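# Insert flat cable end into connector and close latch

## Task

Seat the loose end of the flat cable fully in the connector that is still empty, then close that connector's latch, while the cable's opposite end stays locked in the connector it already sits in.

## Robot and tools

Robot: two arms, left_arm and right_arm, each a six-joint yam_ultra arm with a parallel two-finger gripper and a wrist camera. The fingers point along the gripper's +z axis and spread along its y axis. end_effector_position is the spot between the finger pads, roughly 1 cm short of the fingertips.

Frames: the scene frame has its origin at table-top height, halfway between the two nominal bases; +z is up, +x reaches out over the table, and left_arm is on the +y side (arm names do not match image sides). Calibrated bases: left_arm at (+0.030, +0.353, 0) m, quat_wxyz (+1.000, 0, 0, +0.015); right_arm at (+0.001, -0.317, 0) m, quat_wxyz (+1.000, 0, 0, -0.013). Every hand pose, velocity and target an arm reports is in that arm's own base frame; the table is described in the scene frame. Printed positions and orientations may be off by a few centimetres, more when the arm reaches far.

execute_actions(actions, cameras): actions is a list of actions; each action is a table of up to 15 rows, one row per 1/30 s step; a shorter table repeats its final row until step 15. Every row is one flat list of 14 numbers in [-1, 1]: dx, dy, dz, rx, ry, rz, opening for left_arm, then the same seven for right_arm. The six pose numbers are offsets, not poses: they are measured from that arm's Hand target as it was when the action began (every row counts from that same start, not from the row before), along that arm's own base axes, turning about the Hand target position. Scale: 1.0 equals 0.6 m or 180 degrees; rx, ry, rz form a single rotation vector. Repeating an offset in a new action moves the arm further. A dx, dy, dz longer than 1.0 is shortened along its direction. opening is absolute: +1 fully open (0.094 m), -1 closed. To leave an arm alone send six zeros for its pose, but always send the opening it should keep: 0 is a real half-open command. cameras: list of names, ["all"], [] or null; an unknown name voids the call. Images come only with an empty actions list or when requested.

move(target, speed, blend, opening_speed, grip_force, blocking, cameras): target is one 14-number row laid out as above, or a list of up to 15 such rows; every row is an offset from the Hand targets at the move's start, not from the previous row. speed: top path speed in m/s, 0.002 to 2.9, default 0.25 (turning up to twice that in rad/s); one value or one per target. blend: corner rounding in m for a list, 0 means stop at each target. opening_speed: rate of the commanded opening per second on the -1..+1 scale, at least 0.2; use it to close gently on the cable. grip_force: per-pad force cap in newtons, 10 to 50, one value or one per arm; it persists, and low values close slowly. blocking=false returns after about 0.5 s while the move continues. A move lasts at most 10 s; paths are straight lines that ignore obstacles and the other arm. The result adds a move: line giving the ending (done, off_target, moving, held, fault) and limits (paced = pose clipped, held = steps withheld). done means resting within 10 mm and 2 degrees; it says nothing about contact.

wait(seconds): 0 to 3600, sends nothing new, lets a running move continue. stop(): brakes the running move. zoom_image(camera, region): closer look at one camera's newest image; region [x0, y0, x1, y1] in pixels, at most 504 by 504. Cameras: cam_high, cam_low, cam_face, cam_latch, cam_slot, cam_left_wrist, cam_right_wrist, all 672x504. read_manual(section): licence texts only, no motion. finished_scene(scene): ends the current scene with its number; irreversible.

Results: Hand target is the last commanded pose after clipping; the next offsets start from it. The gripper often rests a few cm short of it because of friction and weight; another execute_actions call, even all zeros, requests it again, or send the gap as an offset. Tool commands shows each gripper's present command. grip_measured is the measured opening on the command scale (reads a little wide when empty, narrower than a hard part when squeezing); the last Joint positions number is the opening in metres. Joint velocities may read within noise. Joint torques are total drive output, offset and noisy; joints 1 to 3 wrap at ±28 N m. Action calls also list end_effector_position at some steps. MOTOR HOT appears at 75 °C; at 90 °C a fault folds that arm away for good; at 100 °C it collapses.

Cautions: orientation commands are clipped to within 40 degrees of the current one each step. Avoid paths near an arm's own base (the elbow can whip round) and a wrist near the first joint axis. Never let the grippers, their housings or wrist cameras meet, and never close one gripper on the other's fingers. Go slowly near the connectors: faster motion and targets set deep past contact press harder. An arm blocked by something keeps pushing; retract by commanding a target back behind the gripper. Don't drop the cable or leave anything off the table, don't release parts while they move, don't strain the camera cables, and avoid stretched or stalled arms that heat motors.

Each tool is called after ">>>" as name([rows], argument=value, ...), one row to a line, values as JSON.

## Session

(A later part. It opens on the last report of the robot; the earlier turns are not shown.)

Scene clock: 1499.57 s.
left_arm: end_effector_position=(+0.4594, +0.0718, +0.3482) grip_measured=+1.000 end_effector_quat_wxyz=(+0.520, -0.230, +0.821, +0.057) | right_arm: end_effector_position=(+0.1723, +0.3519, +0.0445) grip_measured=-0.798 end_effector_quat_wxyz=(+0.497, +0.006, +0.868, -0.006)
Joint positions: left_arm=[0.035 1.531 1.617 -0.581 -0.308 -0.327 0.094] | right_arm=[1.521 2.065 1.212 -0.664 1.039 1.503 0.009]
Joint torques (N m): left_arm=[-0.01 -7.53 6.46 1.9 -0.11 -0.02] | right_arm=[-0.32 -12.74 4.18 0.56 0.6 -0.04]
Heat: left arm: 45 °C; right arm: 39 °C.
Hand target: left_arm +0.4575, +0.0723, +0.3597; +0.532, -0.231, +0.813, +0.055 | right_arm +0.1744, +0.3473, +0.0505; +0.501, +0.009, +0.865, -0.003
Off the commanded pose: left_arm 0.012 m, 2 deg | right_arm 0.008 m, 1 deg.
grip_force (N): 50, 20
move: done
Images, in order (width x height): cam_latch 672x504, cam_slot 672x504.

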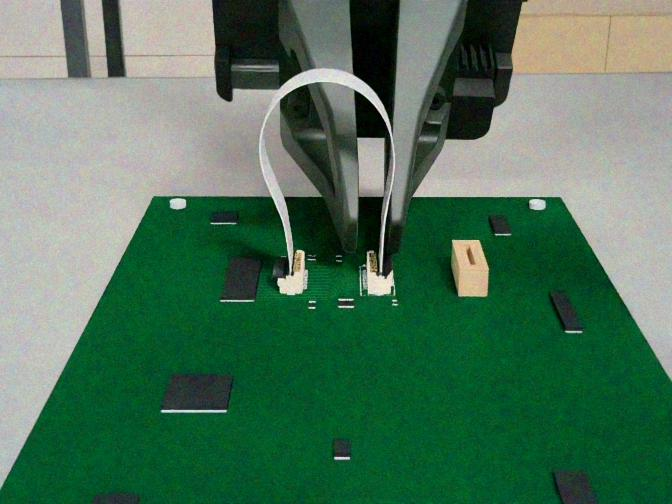

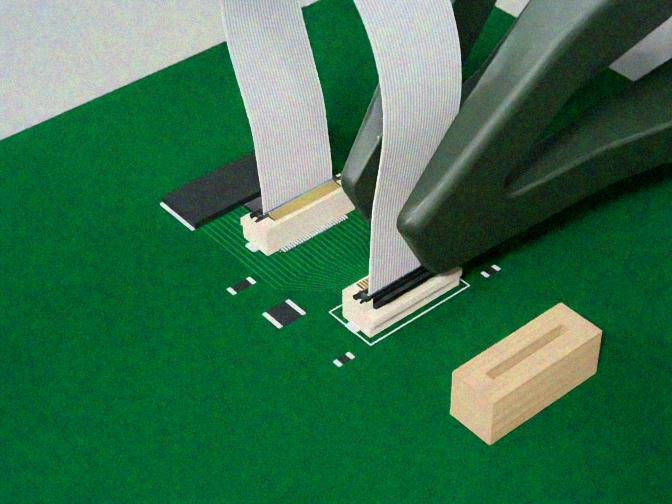

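>>> move(target=[0,0,0,0,0,0,1.0,0,-0.0056,-0.0251,-0.0143,0,0,-0.80], speed=0.03)

>>> move(target=[0,0,0,0,0,0,1.0,0,-0.0010,-0.0045,-0.0025,0,0,-0.80], speed=0.02, cameras=["cam_slot","cam_latch"])

>>> zoom_image(camera="cam_latch", region=[340, 220, 420, 300])

Scene clock: 1513.97 s.
left_arm: end_effector_position=(+0.4594, +0.0718, +0.3482) grip_measured=+1.000 end_effector_quat_wxyz=(+0.520, -0.230, +0.821, +0.057) | right_arm: end_effector_position=(+0.1723, +0.3519, +0.0445) grip_measured=-0.798 end_effector_quat_wxyz=(+0.497, +0.006, +0.868, -0.006)
Joint positions: left_arm=[0.035 1.531 1.617 -0.581 -0.308 -0.327 0.094] | right_arm=[1.521 2.065 1.212 -0.664 1.039 1.503 0.009]
Joint torques (N m): left_arm=[-0.01 -7.5 6.49 1.9 -0.11 -0.02] | right_arm=[-0.42 -8.46 4.04 0.57 0.59 -0.03]
Heat: left arm: 45 °C; right arm: 40 °C.
Hand target: left_arm +0.4575, +0.0723, +0.3597; +0.532, -0.231, +0.813, +0.055 | right_arm +0.1744, +0.3439, +0.0354; +0.501, -0.002, +0.865, -0.022
Off the commanded pose: left_arm 0.012 m, 2 deg | right_arm 0.012 m, 2 deg.
grip_force (N): 50, 20
move: off_target (right_arm)

Scene clock: 1514.47 s.
left_arm: end_effector_position=(+0.4594, +0.0718, +0.3482) grip_measured=+1.000 end_effector_quat_wxyz=(+0.520, -0.230, +0.821, +0.057) | right_arm: end_effector_position=(+0.1723, +0.3519, +0.0445) grip_measured=-0.798 end_effector_quat_wxyz=(+0.497, +0.006, +0.868, -0.006)
Joint positions: left_arm=[0.035 1.531 1.617 -0.581 -0.308 -0.327 0.094] | right_arm=[1.521 2.065 1.212 -0.664 1.039 1.503 0.009]
Joint torques (N m): left_arm=[-0.01 -7.51 6.48 1.9 -0.11 -0.02] | right_arm=[-0.34 -8.01 4.08 0.58 0.59 -0.02]
Heat: left arm: 45 °C; right arm: 40 °C.
Hand target: left_arm +0.4575, +0.0723, +0.3597; +0.532, -0.231, +0.813, +0.055 | right_arm +0.1744, +0.3433, +0.0327; +0.501, -0.004, +0.865, -0.026
Off the commanded pose: left_arm 0.012 m, 2 deg | right_arm 0.015 m, 3 deg.
grip_force (N): 50, 20
move: off_target (right_arm)
Images, in order (width x height): cam_latch 672x504, cam_slot 672x504.

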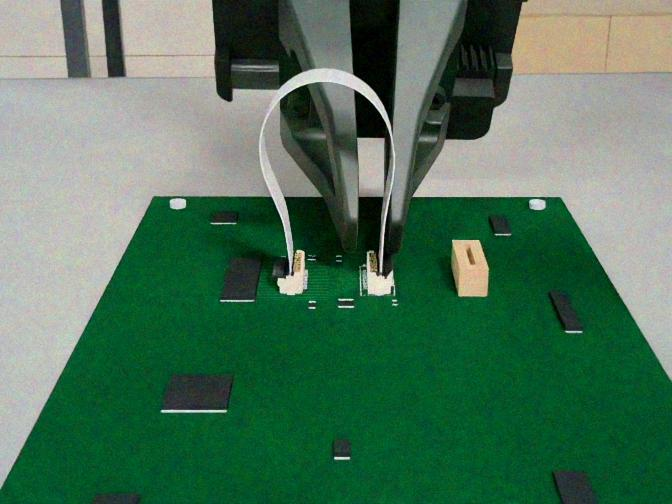

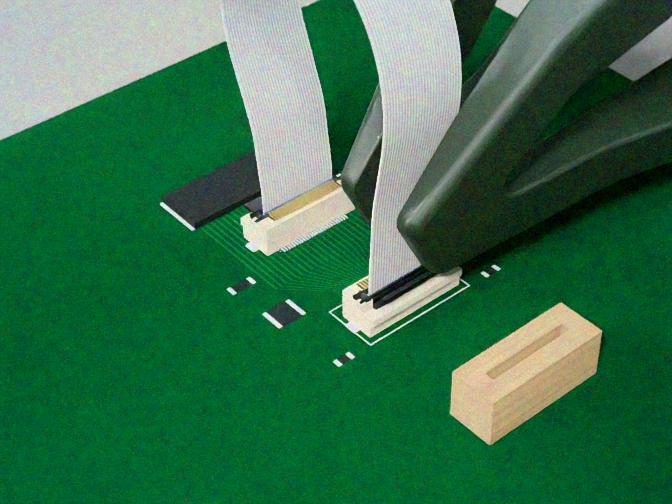

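Scaled by 6.300 from the camera's image (finer frame: 960x720).

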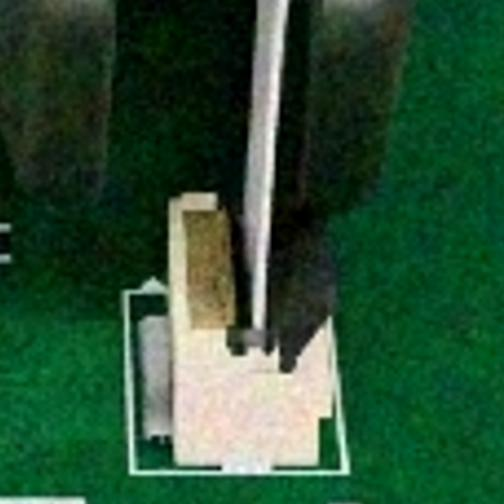

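Now at the down edge. Continue down in small steps.

>>> move(target=[0,0,0,0,0,0,1.0,0,-0.0010,-0.0045,-0.0025,0,0,-0.80], speed=0.02)

>>> move(target=[0,0,0,0,0,0,1.0,0,-0.0010,-0.0045,-0.0025,0,0,-0.80], speed=0.02, cameras=["cam_slot","cam_latch"])

>>> zoom_image(camera="cam_latch", region=[340, 220, 420, 300])

>>> zoom_image(camera="cam_slot", region=[345, 245, 445, 330])

Scene clock: 1526.20 s.
left_arm: end_effector_position=(+0.4594, +0.0718, +0.3482) grip_measured=+1.000 end_effector_quat_wxyz=(+0.520, -0.230, +0.821, +0.057) | right_arm: end_effector_position=(+0.1727, +0.3521, +0.0434) grip_measured=-0.798 end_effector_quat_wxyz=(+0.498, +0.006, +0.867, -0.006)
Joint positions: left_arm=[0.035 1.531 1.617 -0.581 -0.308 -0.327 0.094] | right_arm=[1.521 2.07 1.212 -0.659 1.043 1.503 0.009]
Joint torques (N m): left_arm=[0.01 -7.51 6.45 1.9 -0.11 -0.02] | right_arm=[-0.38 -7.87 3.92 0.49 0.57 -0.02]
Heat: left arm: 45 °C; right arm: 39 °C.
Hand target: left_arm +0.4575, +0.0723, +0.3597; +0.532, -0.231, +0.813, +0.055 | right_arm +0.1744, +0.3427, +0.0301; +0.501, -0.006, +0.865, -0.029
Off the commanded pose: left_arm 0.012 m, 2 deg | right_arm 0.016 m, 3 deg.
grip_force (N): 50, 20
move: off_target (right_arm)

Scene clock: 1526.77 s.
left_arm: end_effector_position=(+0.4594, +0.0718, +0.3482) grip_measured=+1.000 end_effector_quat_wxyz=(+0.520, -0.230, +0.821, +0.057) | right_arm: end_effector_position=(+0.1735, +0.3521, +0.0430) grip_measured=-0.798 end_effector_quat_wxyz=(+0.502, +0.005, +0.865, -0.008)
Joint positions: left_arm=[0.035 1.531 1.617 -0.581 -0.308 -0.327 0.094] | right_arm=[1.521 2.076 1.212 -0.656 1.052 1.503 0.009]
Joint torques (N m): left_arm=[-0.02 -7.53 6.46 1.9 -0.11 -0.02] | right_arm=[-0.36 -7.5 3.89 0.49 0.48 -0.04]
Heat: left arm: 45 °C; right arm: 39 °C.
Hand target: left_arm +0.4575, +0.0723, +0.3597; +0.532, -0.231, +0.813, +0.055 | right_arm +0.1744, +0.3420, +0.0273; +0.501, -0.008, +0.865, -0.033
Off the commanded pose: left_arm 0.012 m, 2 deg | right_arm 0.019 m, 3 deg.
grip_force (N): 50, 20
move: off_target (right_arm)
Images, in order (width x height): cam_latch 672x504, cam_slot 672x504.

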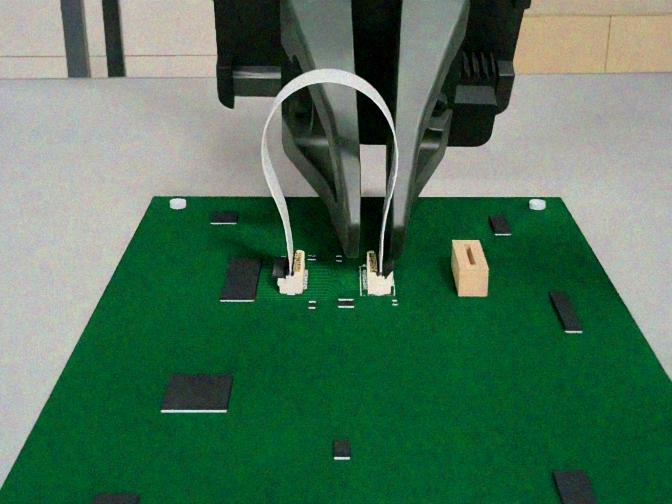

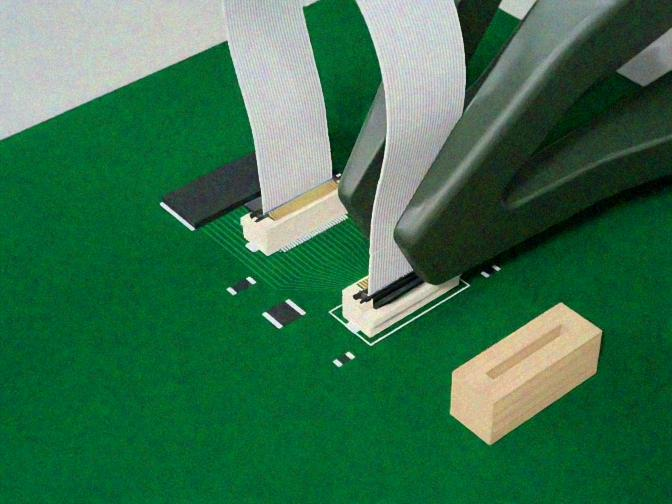

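Scaled by 6.300 from the camera's image (finer frame: 960x720).

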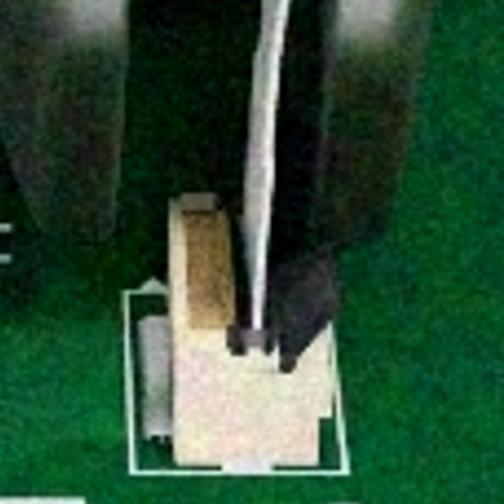

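Scaled by 5.040 from the camera's image (finer frame: 960x720).

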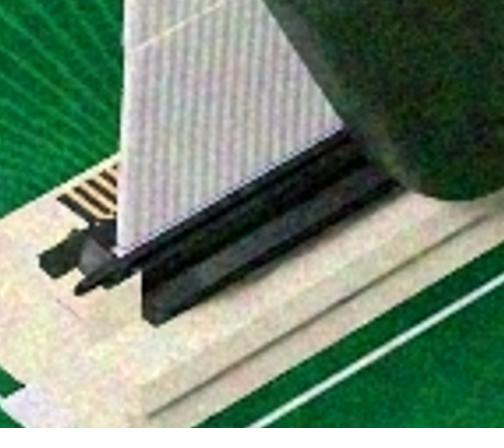

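>>> move(target=[0,0,0,0,0,0,1.0,0,-0.0018,-0.0078,-0.0045,0,0,-0.80], speed=0.02)

>>> move(target=[0,0,0,0,0,0,1.0,0,-0.0010,-0.0045,-0.0025,0,0,-0.79], speed=0.02, opening_speed=0.2, cameras=["cam_slot","cam_latch"])

>>> zoom_image(camera="cam_latch", region=[340, 220, 420, 300])

>>> zoom_image(camera="cam_slot", region=[345, 245, 445, 330])

Scene clock: 1539.17 s.
left_arm: end_effector_position=(+0.4594, +0.0718, +0.3482) grip_measured=+1.000 end_effector_quat_wxyz=(+0.520, -0.230, +0.821, +0.057) | right_arm: end_effector_position=(+0.1749, +0.3523, +0.0423) grip_measured=-0.798 end_effector_quat_wxyz=(+0.509, +0.005, +0.861, -0.009)
Joint positions: left_arm=[0.035 1.531 1.617 -0.581 -0.308 -0.327 0.094] | right_arm=[1.521 2.085 1.212 -0.65 1.067 1.503 0.009]
Joint torques (N m): left_arm=[-0.01 -7.53 6.46 1.9 -0.11 -0.02] | right_arm=[-0.39 -7.05 4.01 0.38 0.32 -0.07]
Heat: left arm: 45 °C; right arm: 38 °C.
Hand target: left_arm +0.4575, +0.0723, +0.3597; +0.532, -0.231, +0.813, +0.055 | right_arm +0.1744, +0.3410, +0.0226; +0.501, -0.011, +0.864, -0.039
Off the commanded pose: left_arm 0.012 m, 2 deg | right_arm 0.023 m, 4 deg.
grip_force (N): 50, 20
move: off_target (right_arm)

Scene clock: 1539.77 s.
left_arm: end_effector_position=(+0.4594, +0.0718, +0.3482) grip_measured=+1.000 end_effector_quat_wxyz=(+0.520, -0.230, +0.821, +0.057) | right_arm: end_effector_position=(+0.1752, +0.3530, +0.0400) grip_measured=-0.791 end_effector_quat_wxyz=(+0.511, +0.004, +0.859, -0.010)
Joint positions: left_arm=[0.035 1.531 1.617 -0.581 -0.308 -0.327 0.094] | right_arm=[1.521 2.094 1.212 -0.641 1.073 1.503 0.01]
Joint torques (N m): left_arm=[-0.01 -7.53 6.46 1.9 -0.11 -0.02] | right_arm=[-0.43 -7.17 3.97 0.27 0.32 -0.04]
Heat: left arm: 45 °C; right arm: 38 °C.
Hand target: left_arm +0.4575, +0.0723, +0.3597; +0.532, -0.231, +0.813, +0.055 | right_arm +0.1744, +0.3404, +0.0200; +0.501, -0.013, +0.864, -0.042
Off the commanded pose: left_arm 0.012 m, 2 deg | right_arm 0.024 m, 4 deg.
grip_force (N): 50, 20
move: off_target (right_arm)
Images, in order (width x height): cam_latch 672x504, cam_slot 672x504.

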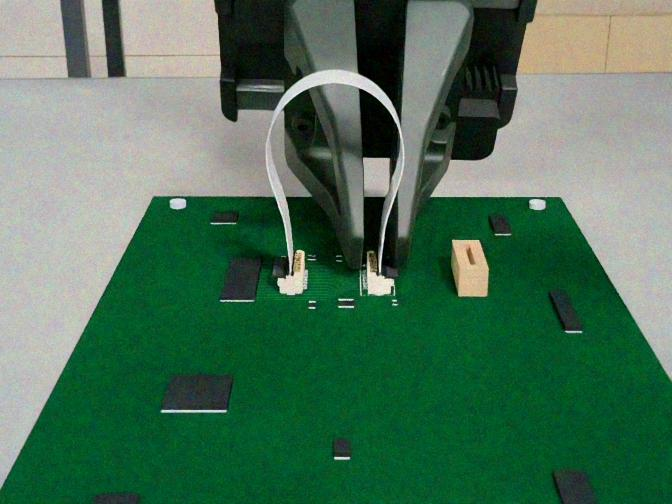

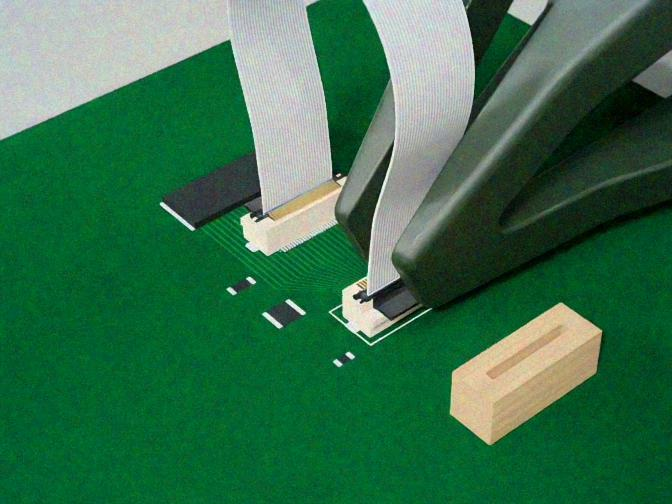

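Scaled by 6.300 from the camera's image (finer frame: 960x720).

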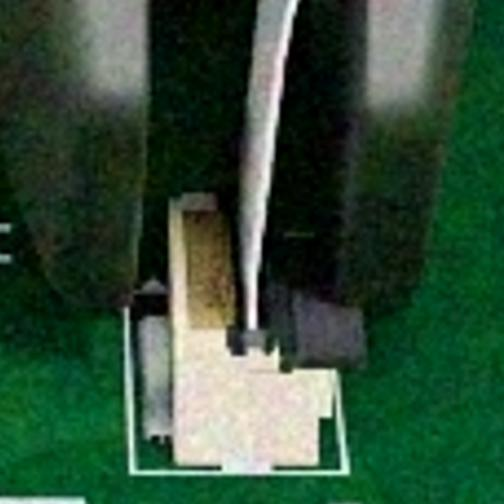

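Scaled by 5.040 from the camera's image (finer frame: 960x720).

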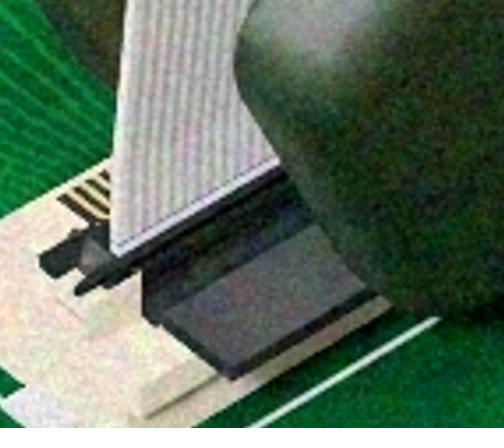

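>>> move(target=[0,0,0,0,0,0,1.0,0,-0.0010,-0.0045,-0.0025,0,0,-0.79], speed=0.02, cameras=["cam_slot","cam_latch","cam_face"])

>>> zoom_image(camera="cam_latch", region=[360, 240, 410, 290])

>>> zoom_image(camera="cam_slot", region=[340, 270, 400, 315])

>>> zoom_image(camera="cam_face", region=[230, 160, 330, 235])

Scene clock: 1552.63 s.
left_arm: end_effector_position=(+0.4594, +0.0718, +0.3482) grip_measured=+1.000 end_effector_quat_wxyz=(+0.520, -0.230, +0.821, +0.057) | right_arm: end_effector_position=(+0.1753, +0.3528, +0.0398) grip_measured=-0.791 end_effector_quat_wxyz=(+0.514, +0.003, +0.858, -0.011)
Joint positions: left_arm=[0.035 1.531 1.617 -0.581 -0.308 -0.327 0.094] | right_arm=[1.522 2.098 1.212 -0.64 1.08 1.503 0.01]
Joint torques (N m): left_arm=[-0.01 -7.53 6.46 1.91 -0.11 -0.02] | right_arm=[-0.59 -6.83 4.07 0.27 0.29 0]
Heat: left arm: 45 °C; right arm: 37 °C.
Hand target: left_arm +0.4575, +0.0723, +0.3597; +0.532, -0.231, +0.813, +0.055 | right_arm +0.1744, +0.3398, +0.0172; +0.501, -0.015, +0.864, -0.046
Off the commanded pose: left_arm 0.012 m, 2 deg | right_arm 0.026 m, 5 deg.
grip_force (N): 50, 20
move: off_target (right_arm)
Images, in order (width x height): cam_face 672x504, cam_latch 672x504, cam_slot 672x504.

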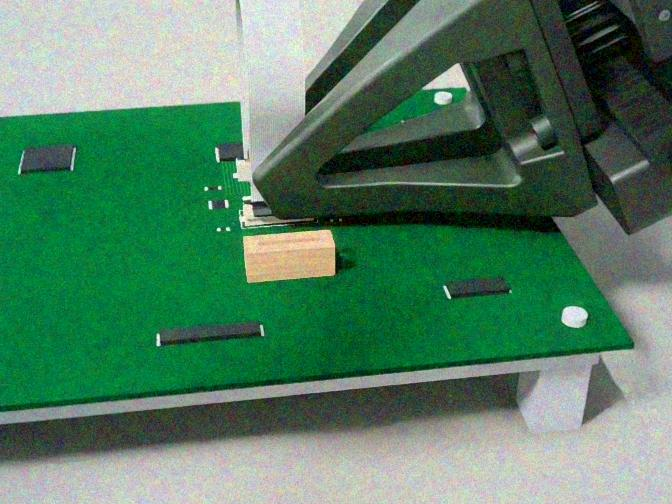

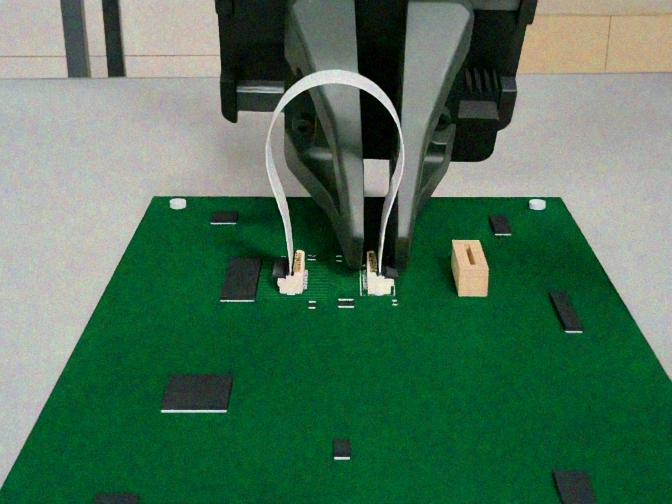

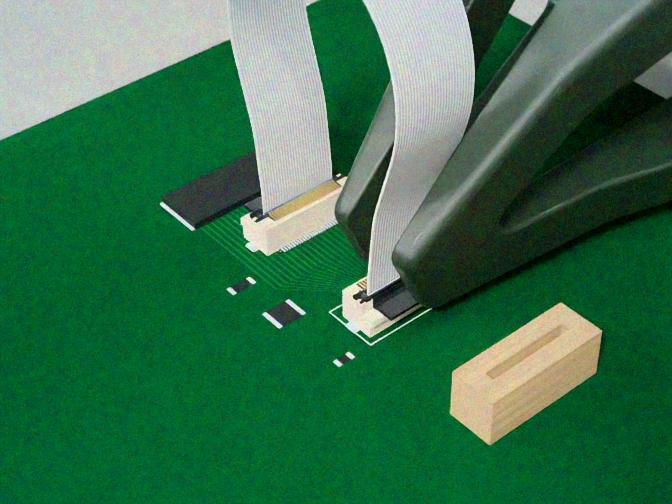

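Scaled by 10.080 from the camera's image (finer frame: 960x720).

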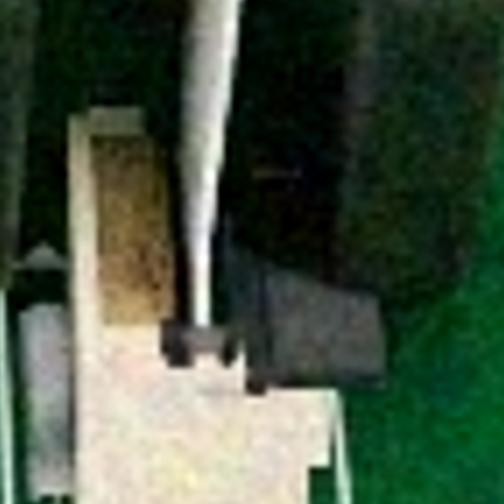

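Scaled by 8.400 from the camera's image (finer frame: 960x720).

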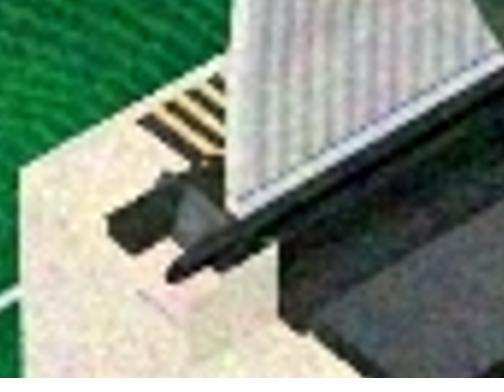

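Scaled by 5.040 from the camera's image (finer frame: 960x720).

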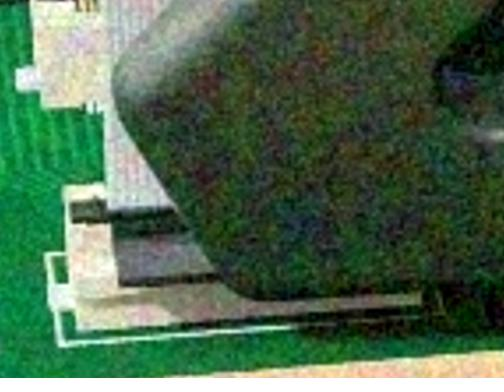

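>>> move(target=[0,0,0,0,0,0,1.0,0,0.0087,0.0495,0.0286,0,0,-0.78], speed=0.03, opening_speed=0.2, cameras=["cam_slot","cam_latch"])

>>> zoom_image(camera="cam_latch", region=[340, 220, 420, 300])

>>> zoom_image(camera="cam_slot", region=[345, 245, 445, 330])

Scene clock: 1570.63 s.
left_arm: end_effector_position=(+0.4594, +0.0718, +0.3482) grip_measured=+1.000 end_effector_quat_wxyz=(+0.520, -0.230, +0.821, +0.057) | right_arm: end_effector_position=(+0.1719, +0.3532, +0.0413) grip_measured=-0.781 end_effector_quat_wxyz=(+0.498, +0.007, +0.867, -0.001)
Joint positions: left_arm=[0.035 1.531 1.617 -0.581 -0.308 -0.327 0.094] | right_arm=[1.522 2.071 1.204 -0.64 1.041 1.503 0.01]
Joint torques (N m): left_arm=[-0.02 -7.53 6.48 1.91 -0.11 -0.02] | right_arm=[-0.77 -12.7 4.08 0.37 0.56 -0.06]
Heat: left arm: 45 °C; right arm: 37 °C.
Hand target: left_arm +0.4575, +0.0723, +0.3597; +0.532, -0.231, +0.813, +0.055 | right_arm +0.1744, +0.3450, +0.0470; +0.501, +0.007, +0.865, -0.006
Off the commanded pose: left_arm 0.012 m, 2 deg | right_arm 0.010 m, 1 deg.
grip_force (N): 50, 20
move: done
Images, in order (width x height): cam_latch 672x504, cam_slot 672x504.

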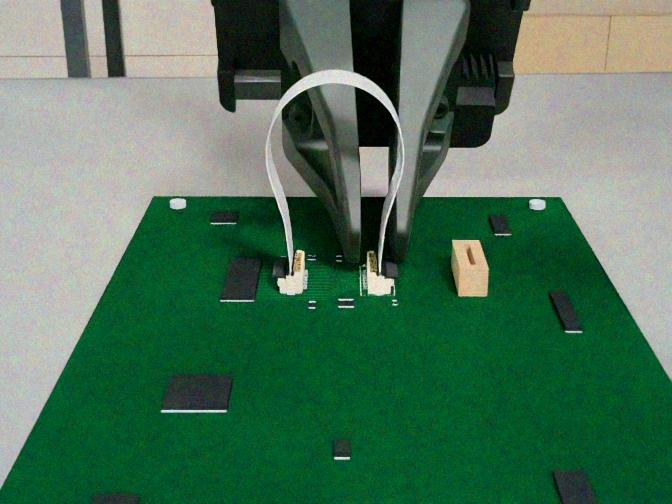

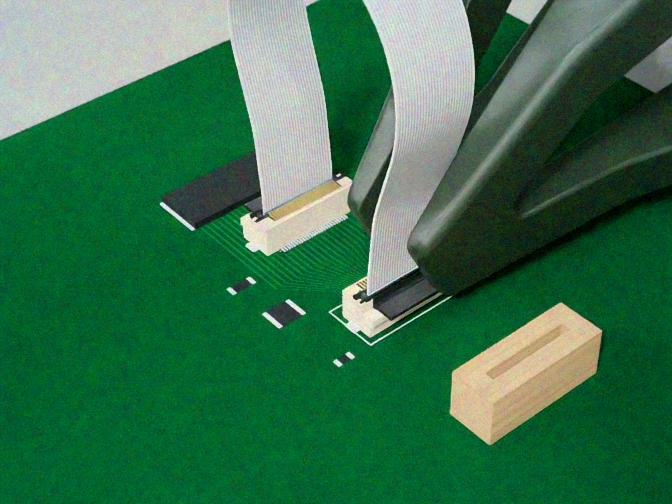

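Scaled by 6.300 from the camera's image (finer frame: 960x720).

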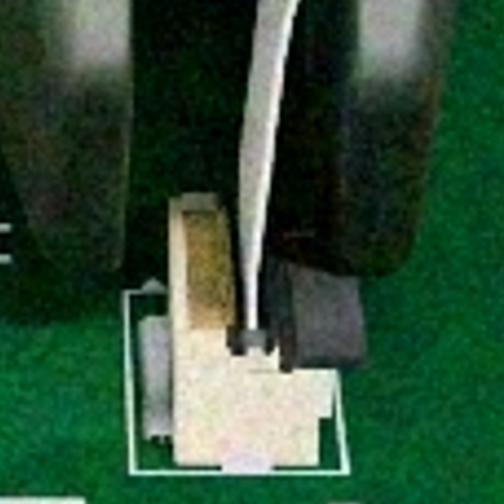

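Scaled by 5.040 from the camera's image (finer frame: 960x720).

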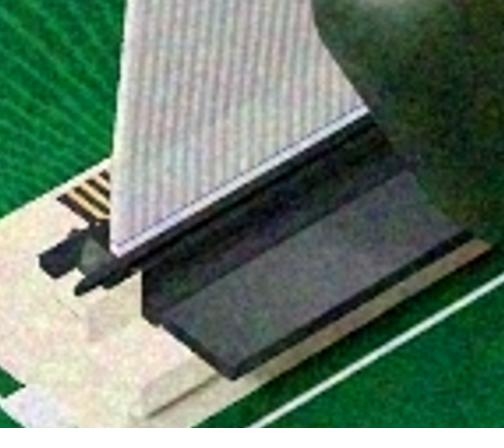

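>>> move(target=[0,0,0,0,0,0,1.0,0,0.0024,0.0140,0.0080,0,0,-0.78], speed=0.03, cameras=["cam_slot","cam_latch"])

>>> zoom_image(camera="cam_latch", region=[340, 220, 420, 300])

>>> zoom_image(camera="cam_slot", region=[345, 245, 445, 330])

Scene clock: 1581.37 s.
left_arm: end_effector_position=(+0.4594, +0.0718, +0.3482) grip_measured=+1.000 end_effector_quat_wxyz=(+0.520, -0.230, +0.821, +0.057) | right_arm: end_effector_position=(+0.1718, +0.3553, +0.0503) grip_measured=-0.781 end_effector_quat_wxyz=(+0.497, +0.014, +0.867, +0.011)
Joint positions: left_arm=[0.035 1.531 1.617 -0.581 -0.308 -0.327 0.094] | right_arm=[1.522 2.044 1.204 -0.64 1.038 1.502 0.01]
Joint torques (N m): left_arm=[0.01 -7.53 6.46 1.9 -0.11 -0.02] | right_arm=[-0.61 -12.52 4.04 0.39 0.58 -0.02]
Heat: left arm: 45 °C; right arm: 38 °C.
Hand target: left_arm +0.4575, +0.0723, +0.3597; +0.532, -0.231, +0.813, +0.055 | right_arm +0.1744, +0.3465, +0.0554; +0.501, +0.014, +0.865, +0.004
Off the commanded pose: left_arm 0.012 m, 2 deg | right_arm 0.011 m, 1 deg.
grip_force (N): 50, 20
move: off_target (right_arm)
Images, in order (width x height): cam_latch 672x504, cam_slot 672x504.

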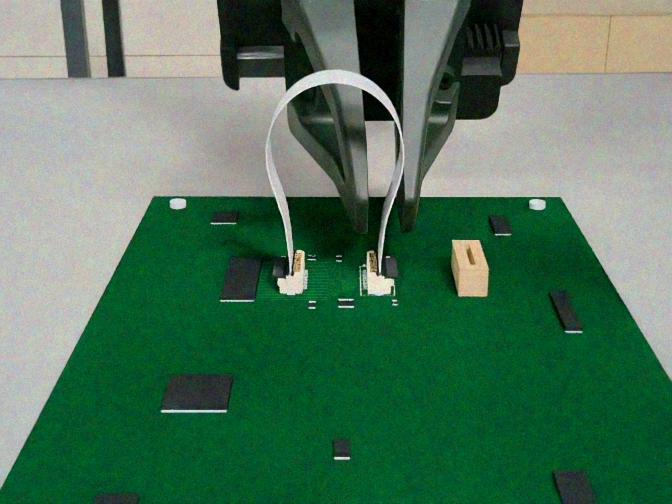

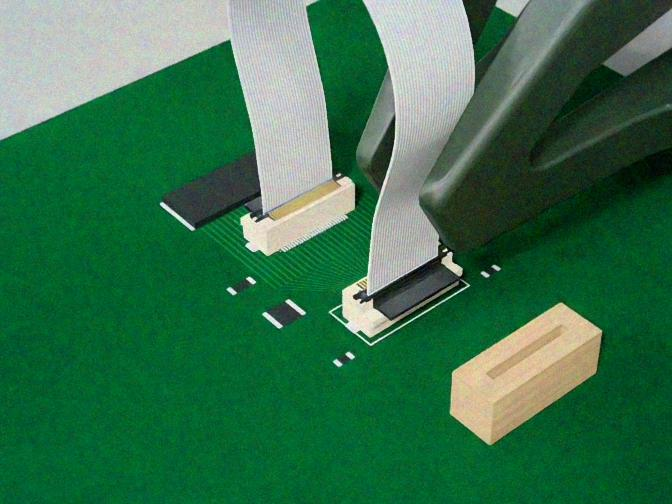

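Scaled by 6.300 from the camera's image (finer frame: 960x720).

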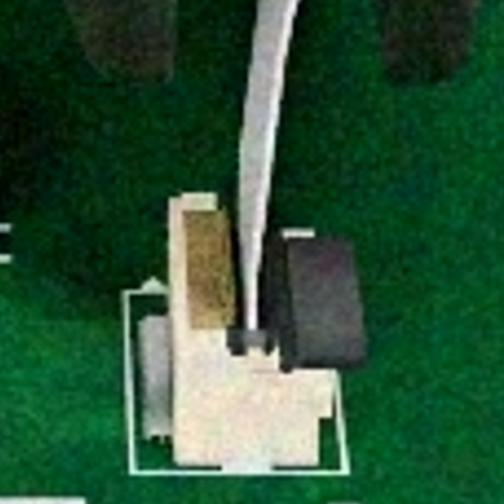

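Scaled by 5.040 from the camera's image (finer frame: 960x720).

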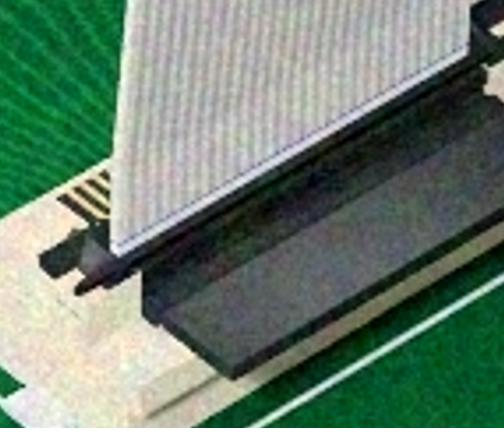

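>>> move([
  [0,0,0,0,0,0,1.0,0,0,0.004,0,0,0,-0.6],
  [0,0,0,0,0,0,1.0,-0.06,0,0.01,0,0,0,-0.6],
  [0,0,0,0,0,0,1.0,-0.18,0,0.06,0,0,0,-0.6],
], speed=0.05, blend=[0,0.01,0], opening_speed=0.3, cameras=["cam_slot","cam_latch","cam_face"])

>>> zoom_image(camera="cam_slot", region=[340, 230, 470, 330])

>>> zoom_image(camera="cam_latch", region=[260, 230, 420, 310])

>>> zoom_image(camera="cam_face", region=[230, 150, 330, 235])

Scene clock: 1598.83 s.
left_arm: end_effector_position=(+0.4594, +0.0718, +0.3482) grip_measured=+1.000 end_effector_quat_wxyz=(+0.520, -0.230, +0.821, +0.057) | right_arm: end_effector_position=(+0.0679, +0.3416, +0.0916) grip_measured=-0.602 end_effector_quat_wxyz=(+0.496, +0.014, +0.868, +0.004)
Joint positions: left_arm=[0.035 1.531 1.617 -0.581 -0.308 -0.327 0.094] | right_arm=[1.818 2.087 1.437 -1.325 0.986 2.069 0.019]
Joint torques (N m): left_arm=[0.01 -7.53 6.48 1.9 -0.11 -0.02] | right_arm=[0.27 -8.17 8.69 -0.5 0.57 0.09]
Heat: left arm: 45 °C; right arm: 39 °C.
Hand target: left_arm +0.4575, +0.0723, +0.3597; +0.532, -0.231, +0.813, +0.055 | right_arm +0.0664, +0.3465, +0.0914; +0.501, +0.014, +0.865, +0.004
Off the commanded pose: left_arm 0.012 m, 2 deg | right_arm 0.005 m, 1 deg.
grip_force (N): 50, 20
move: done
Images, in order (width x height): cam_face 672x504, cam_latch 672x504, cam_slot 672x504.

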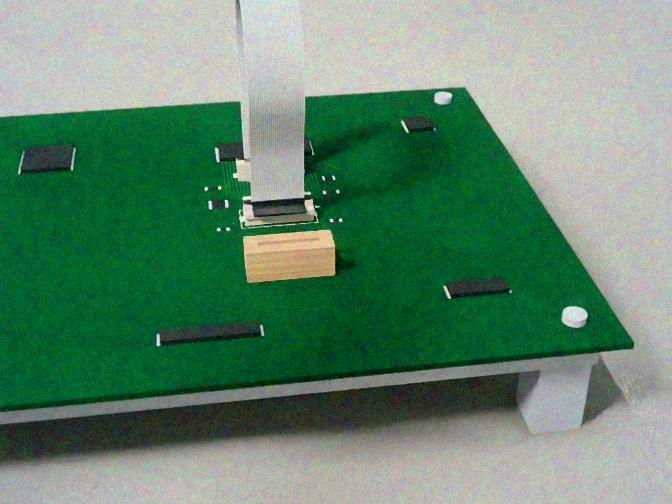

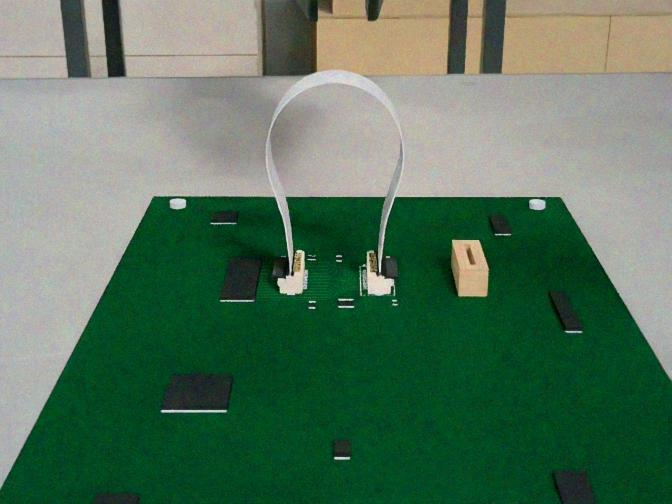

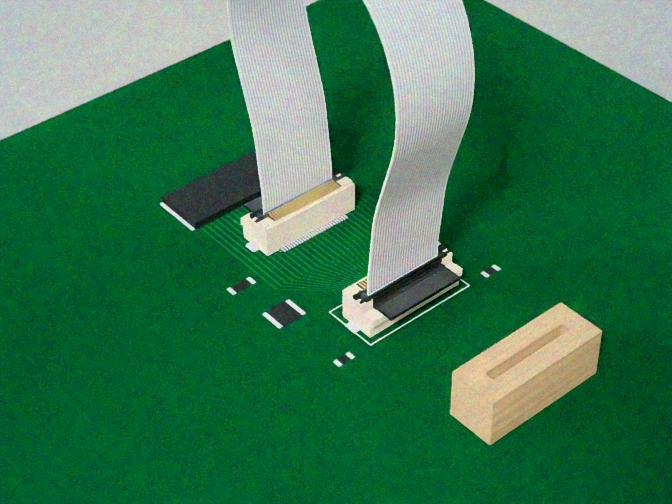

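Scaled by 3.877 from the camera's image (finer frame: 960x720).

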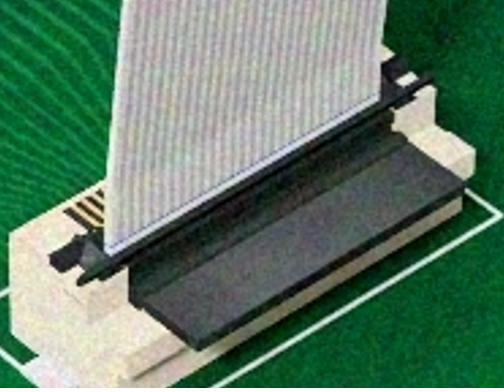

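Scaled by 3.150 from the camera's image (finer frame: 960x720).

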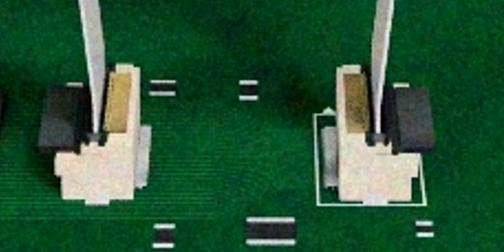

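Scaled by 5.040 from the camera's image (finer frame: 960x720).

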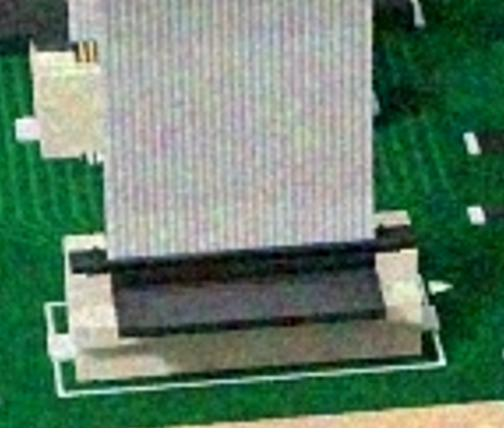

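>>> wait(seconds=0.1, cameras=["cam_right_wrist","cam_slot"])

>>> zoom_image(camera="cam_right_wrist", region=[250, 150, 450, 300])

>>> zoom_image(camera="cam_slot", region=[245, 170, 345, 240])

>>> zoom_image(camera="cam_slot", region=[350, 240, 450, 310])

Scene clock: 1609.43 s.
left_arm: end_effector_position=(+0.4594, +0.0718, +0.3482) grip_measured=+1.000 end_effector_quat_wxyz=(+0.520, -0.230, +0.821, +0.057) | right_arm: end_effector_position=(+0.0679, +0.3415, +0.0916) grip_measured=-0.602 end_effector_quat_wxyz=(+0.497, +0.014, +0.868, +0.004)
Joint positions: left_arm=[0.035 1.531 1.617 -0.581 -0.308 -0.327 0.094] | right_arm=[1.818 2.087 1.437 -1.326 0.986 2.07 0.019]
Joint torques (N m): left_arm=[-0.03 -7.51 6.46 1.9 -0.11 -0.02] | right_arm=[0.23 -8.31 8.66 -0.47 0.53 0.11]
Heat: left arm: 45 °C; right arm: 38 °C.
Hand target: left_arm +0.4575, +0.0723, +0.3597; +0.532, -0.231, +0.813, +0.055 | right_arm +0.0665, +0.3465, +0.0914; +0.501, +0.013, +0.865, +0.004
Tool commands: left_gripper/opening=+1.0 right_gripper/opening=-0.6
Off the commanded pose: left_arm 0.012 m, 2 deg | right_arm 0.005 m, 1 deg.
grip_force (N): 50, 20
wait: 0.10 s; at rest from the start
Images, in order (width x height): cam_slot 672x504, cam_right_wrist 672x504.

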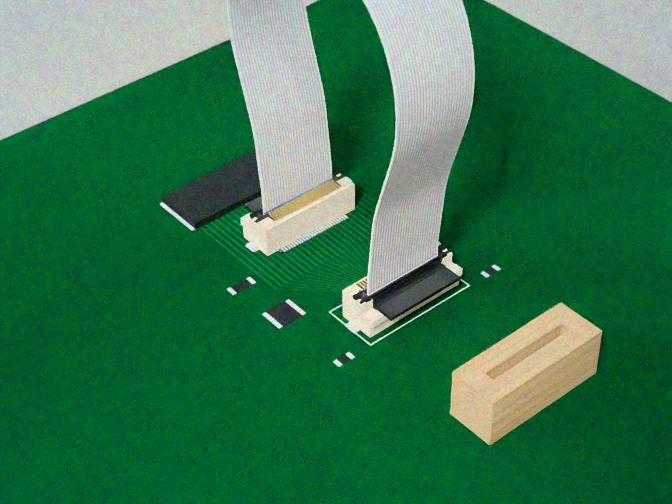

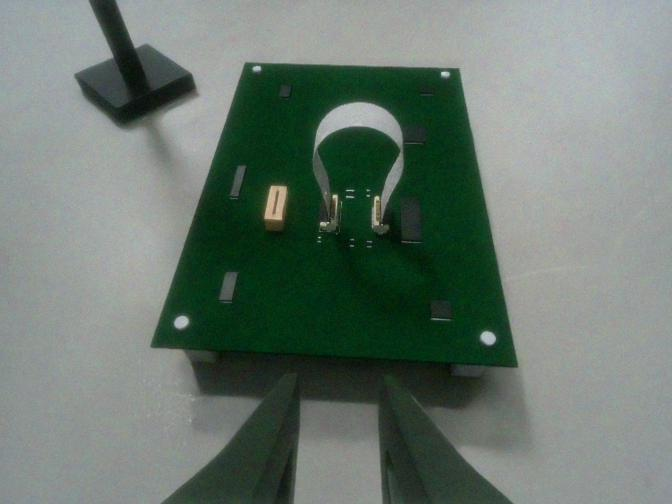

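Scaled by 2.520 from the camera's image (finer frame: 960x720).

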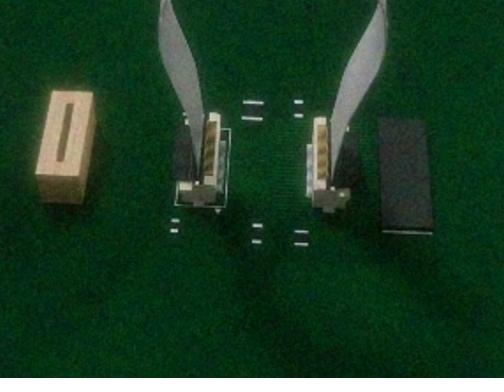

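Scaled by 5.040 from the camera's image (finer frame: 960x720).

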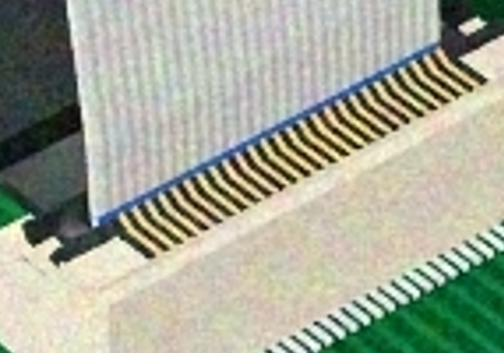

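Scaled by 5.040 from the camera's image (finer frame: 960x720).

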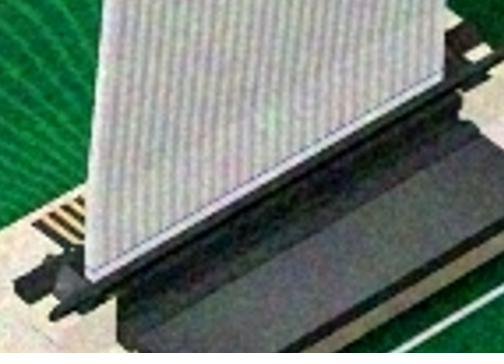

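>>> finished_scene(scene=2)

The scene is finished: the task was done.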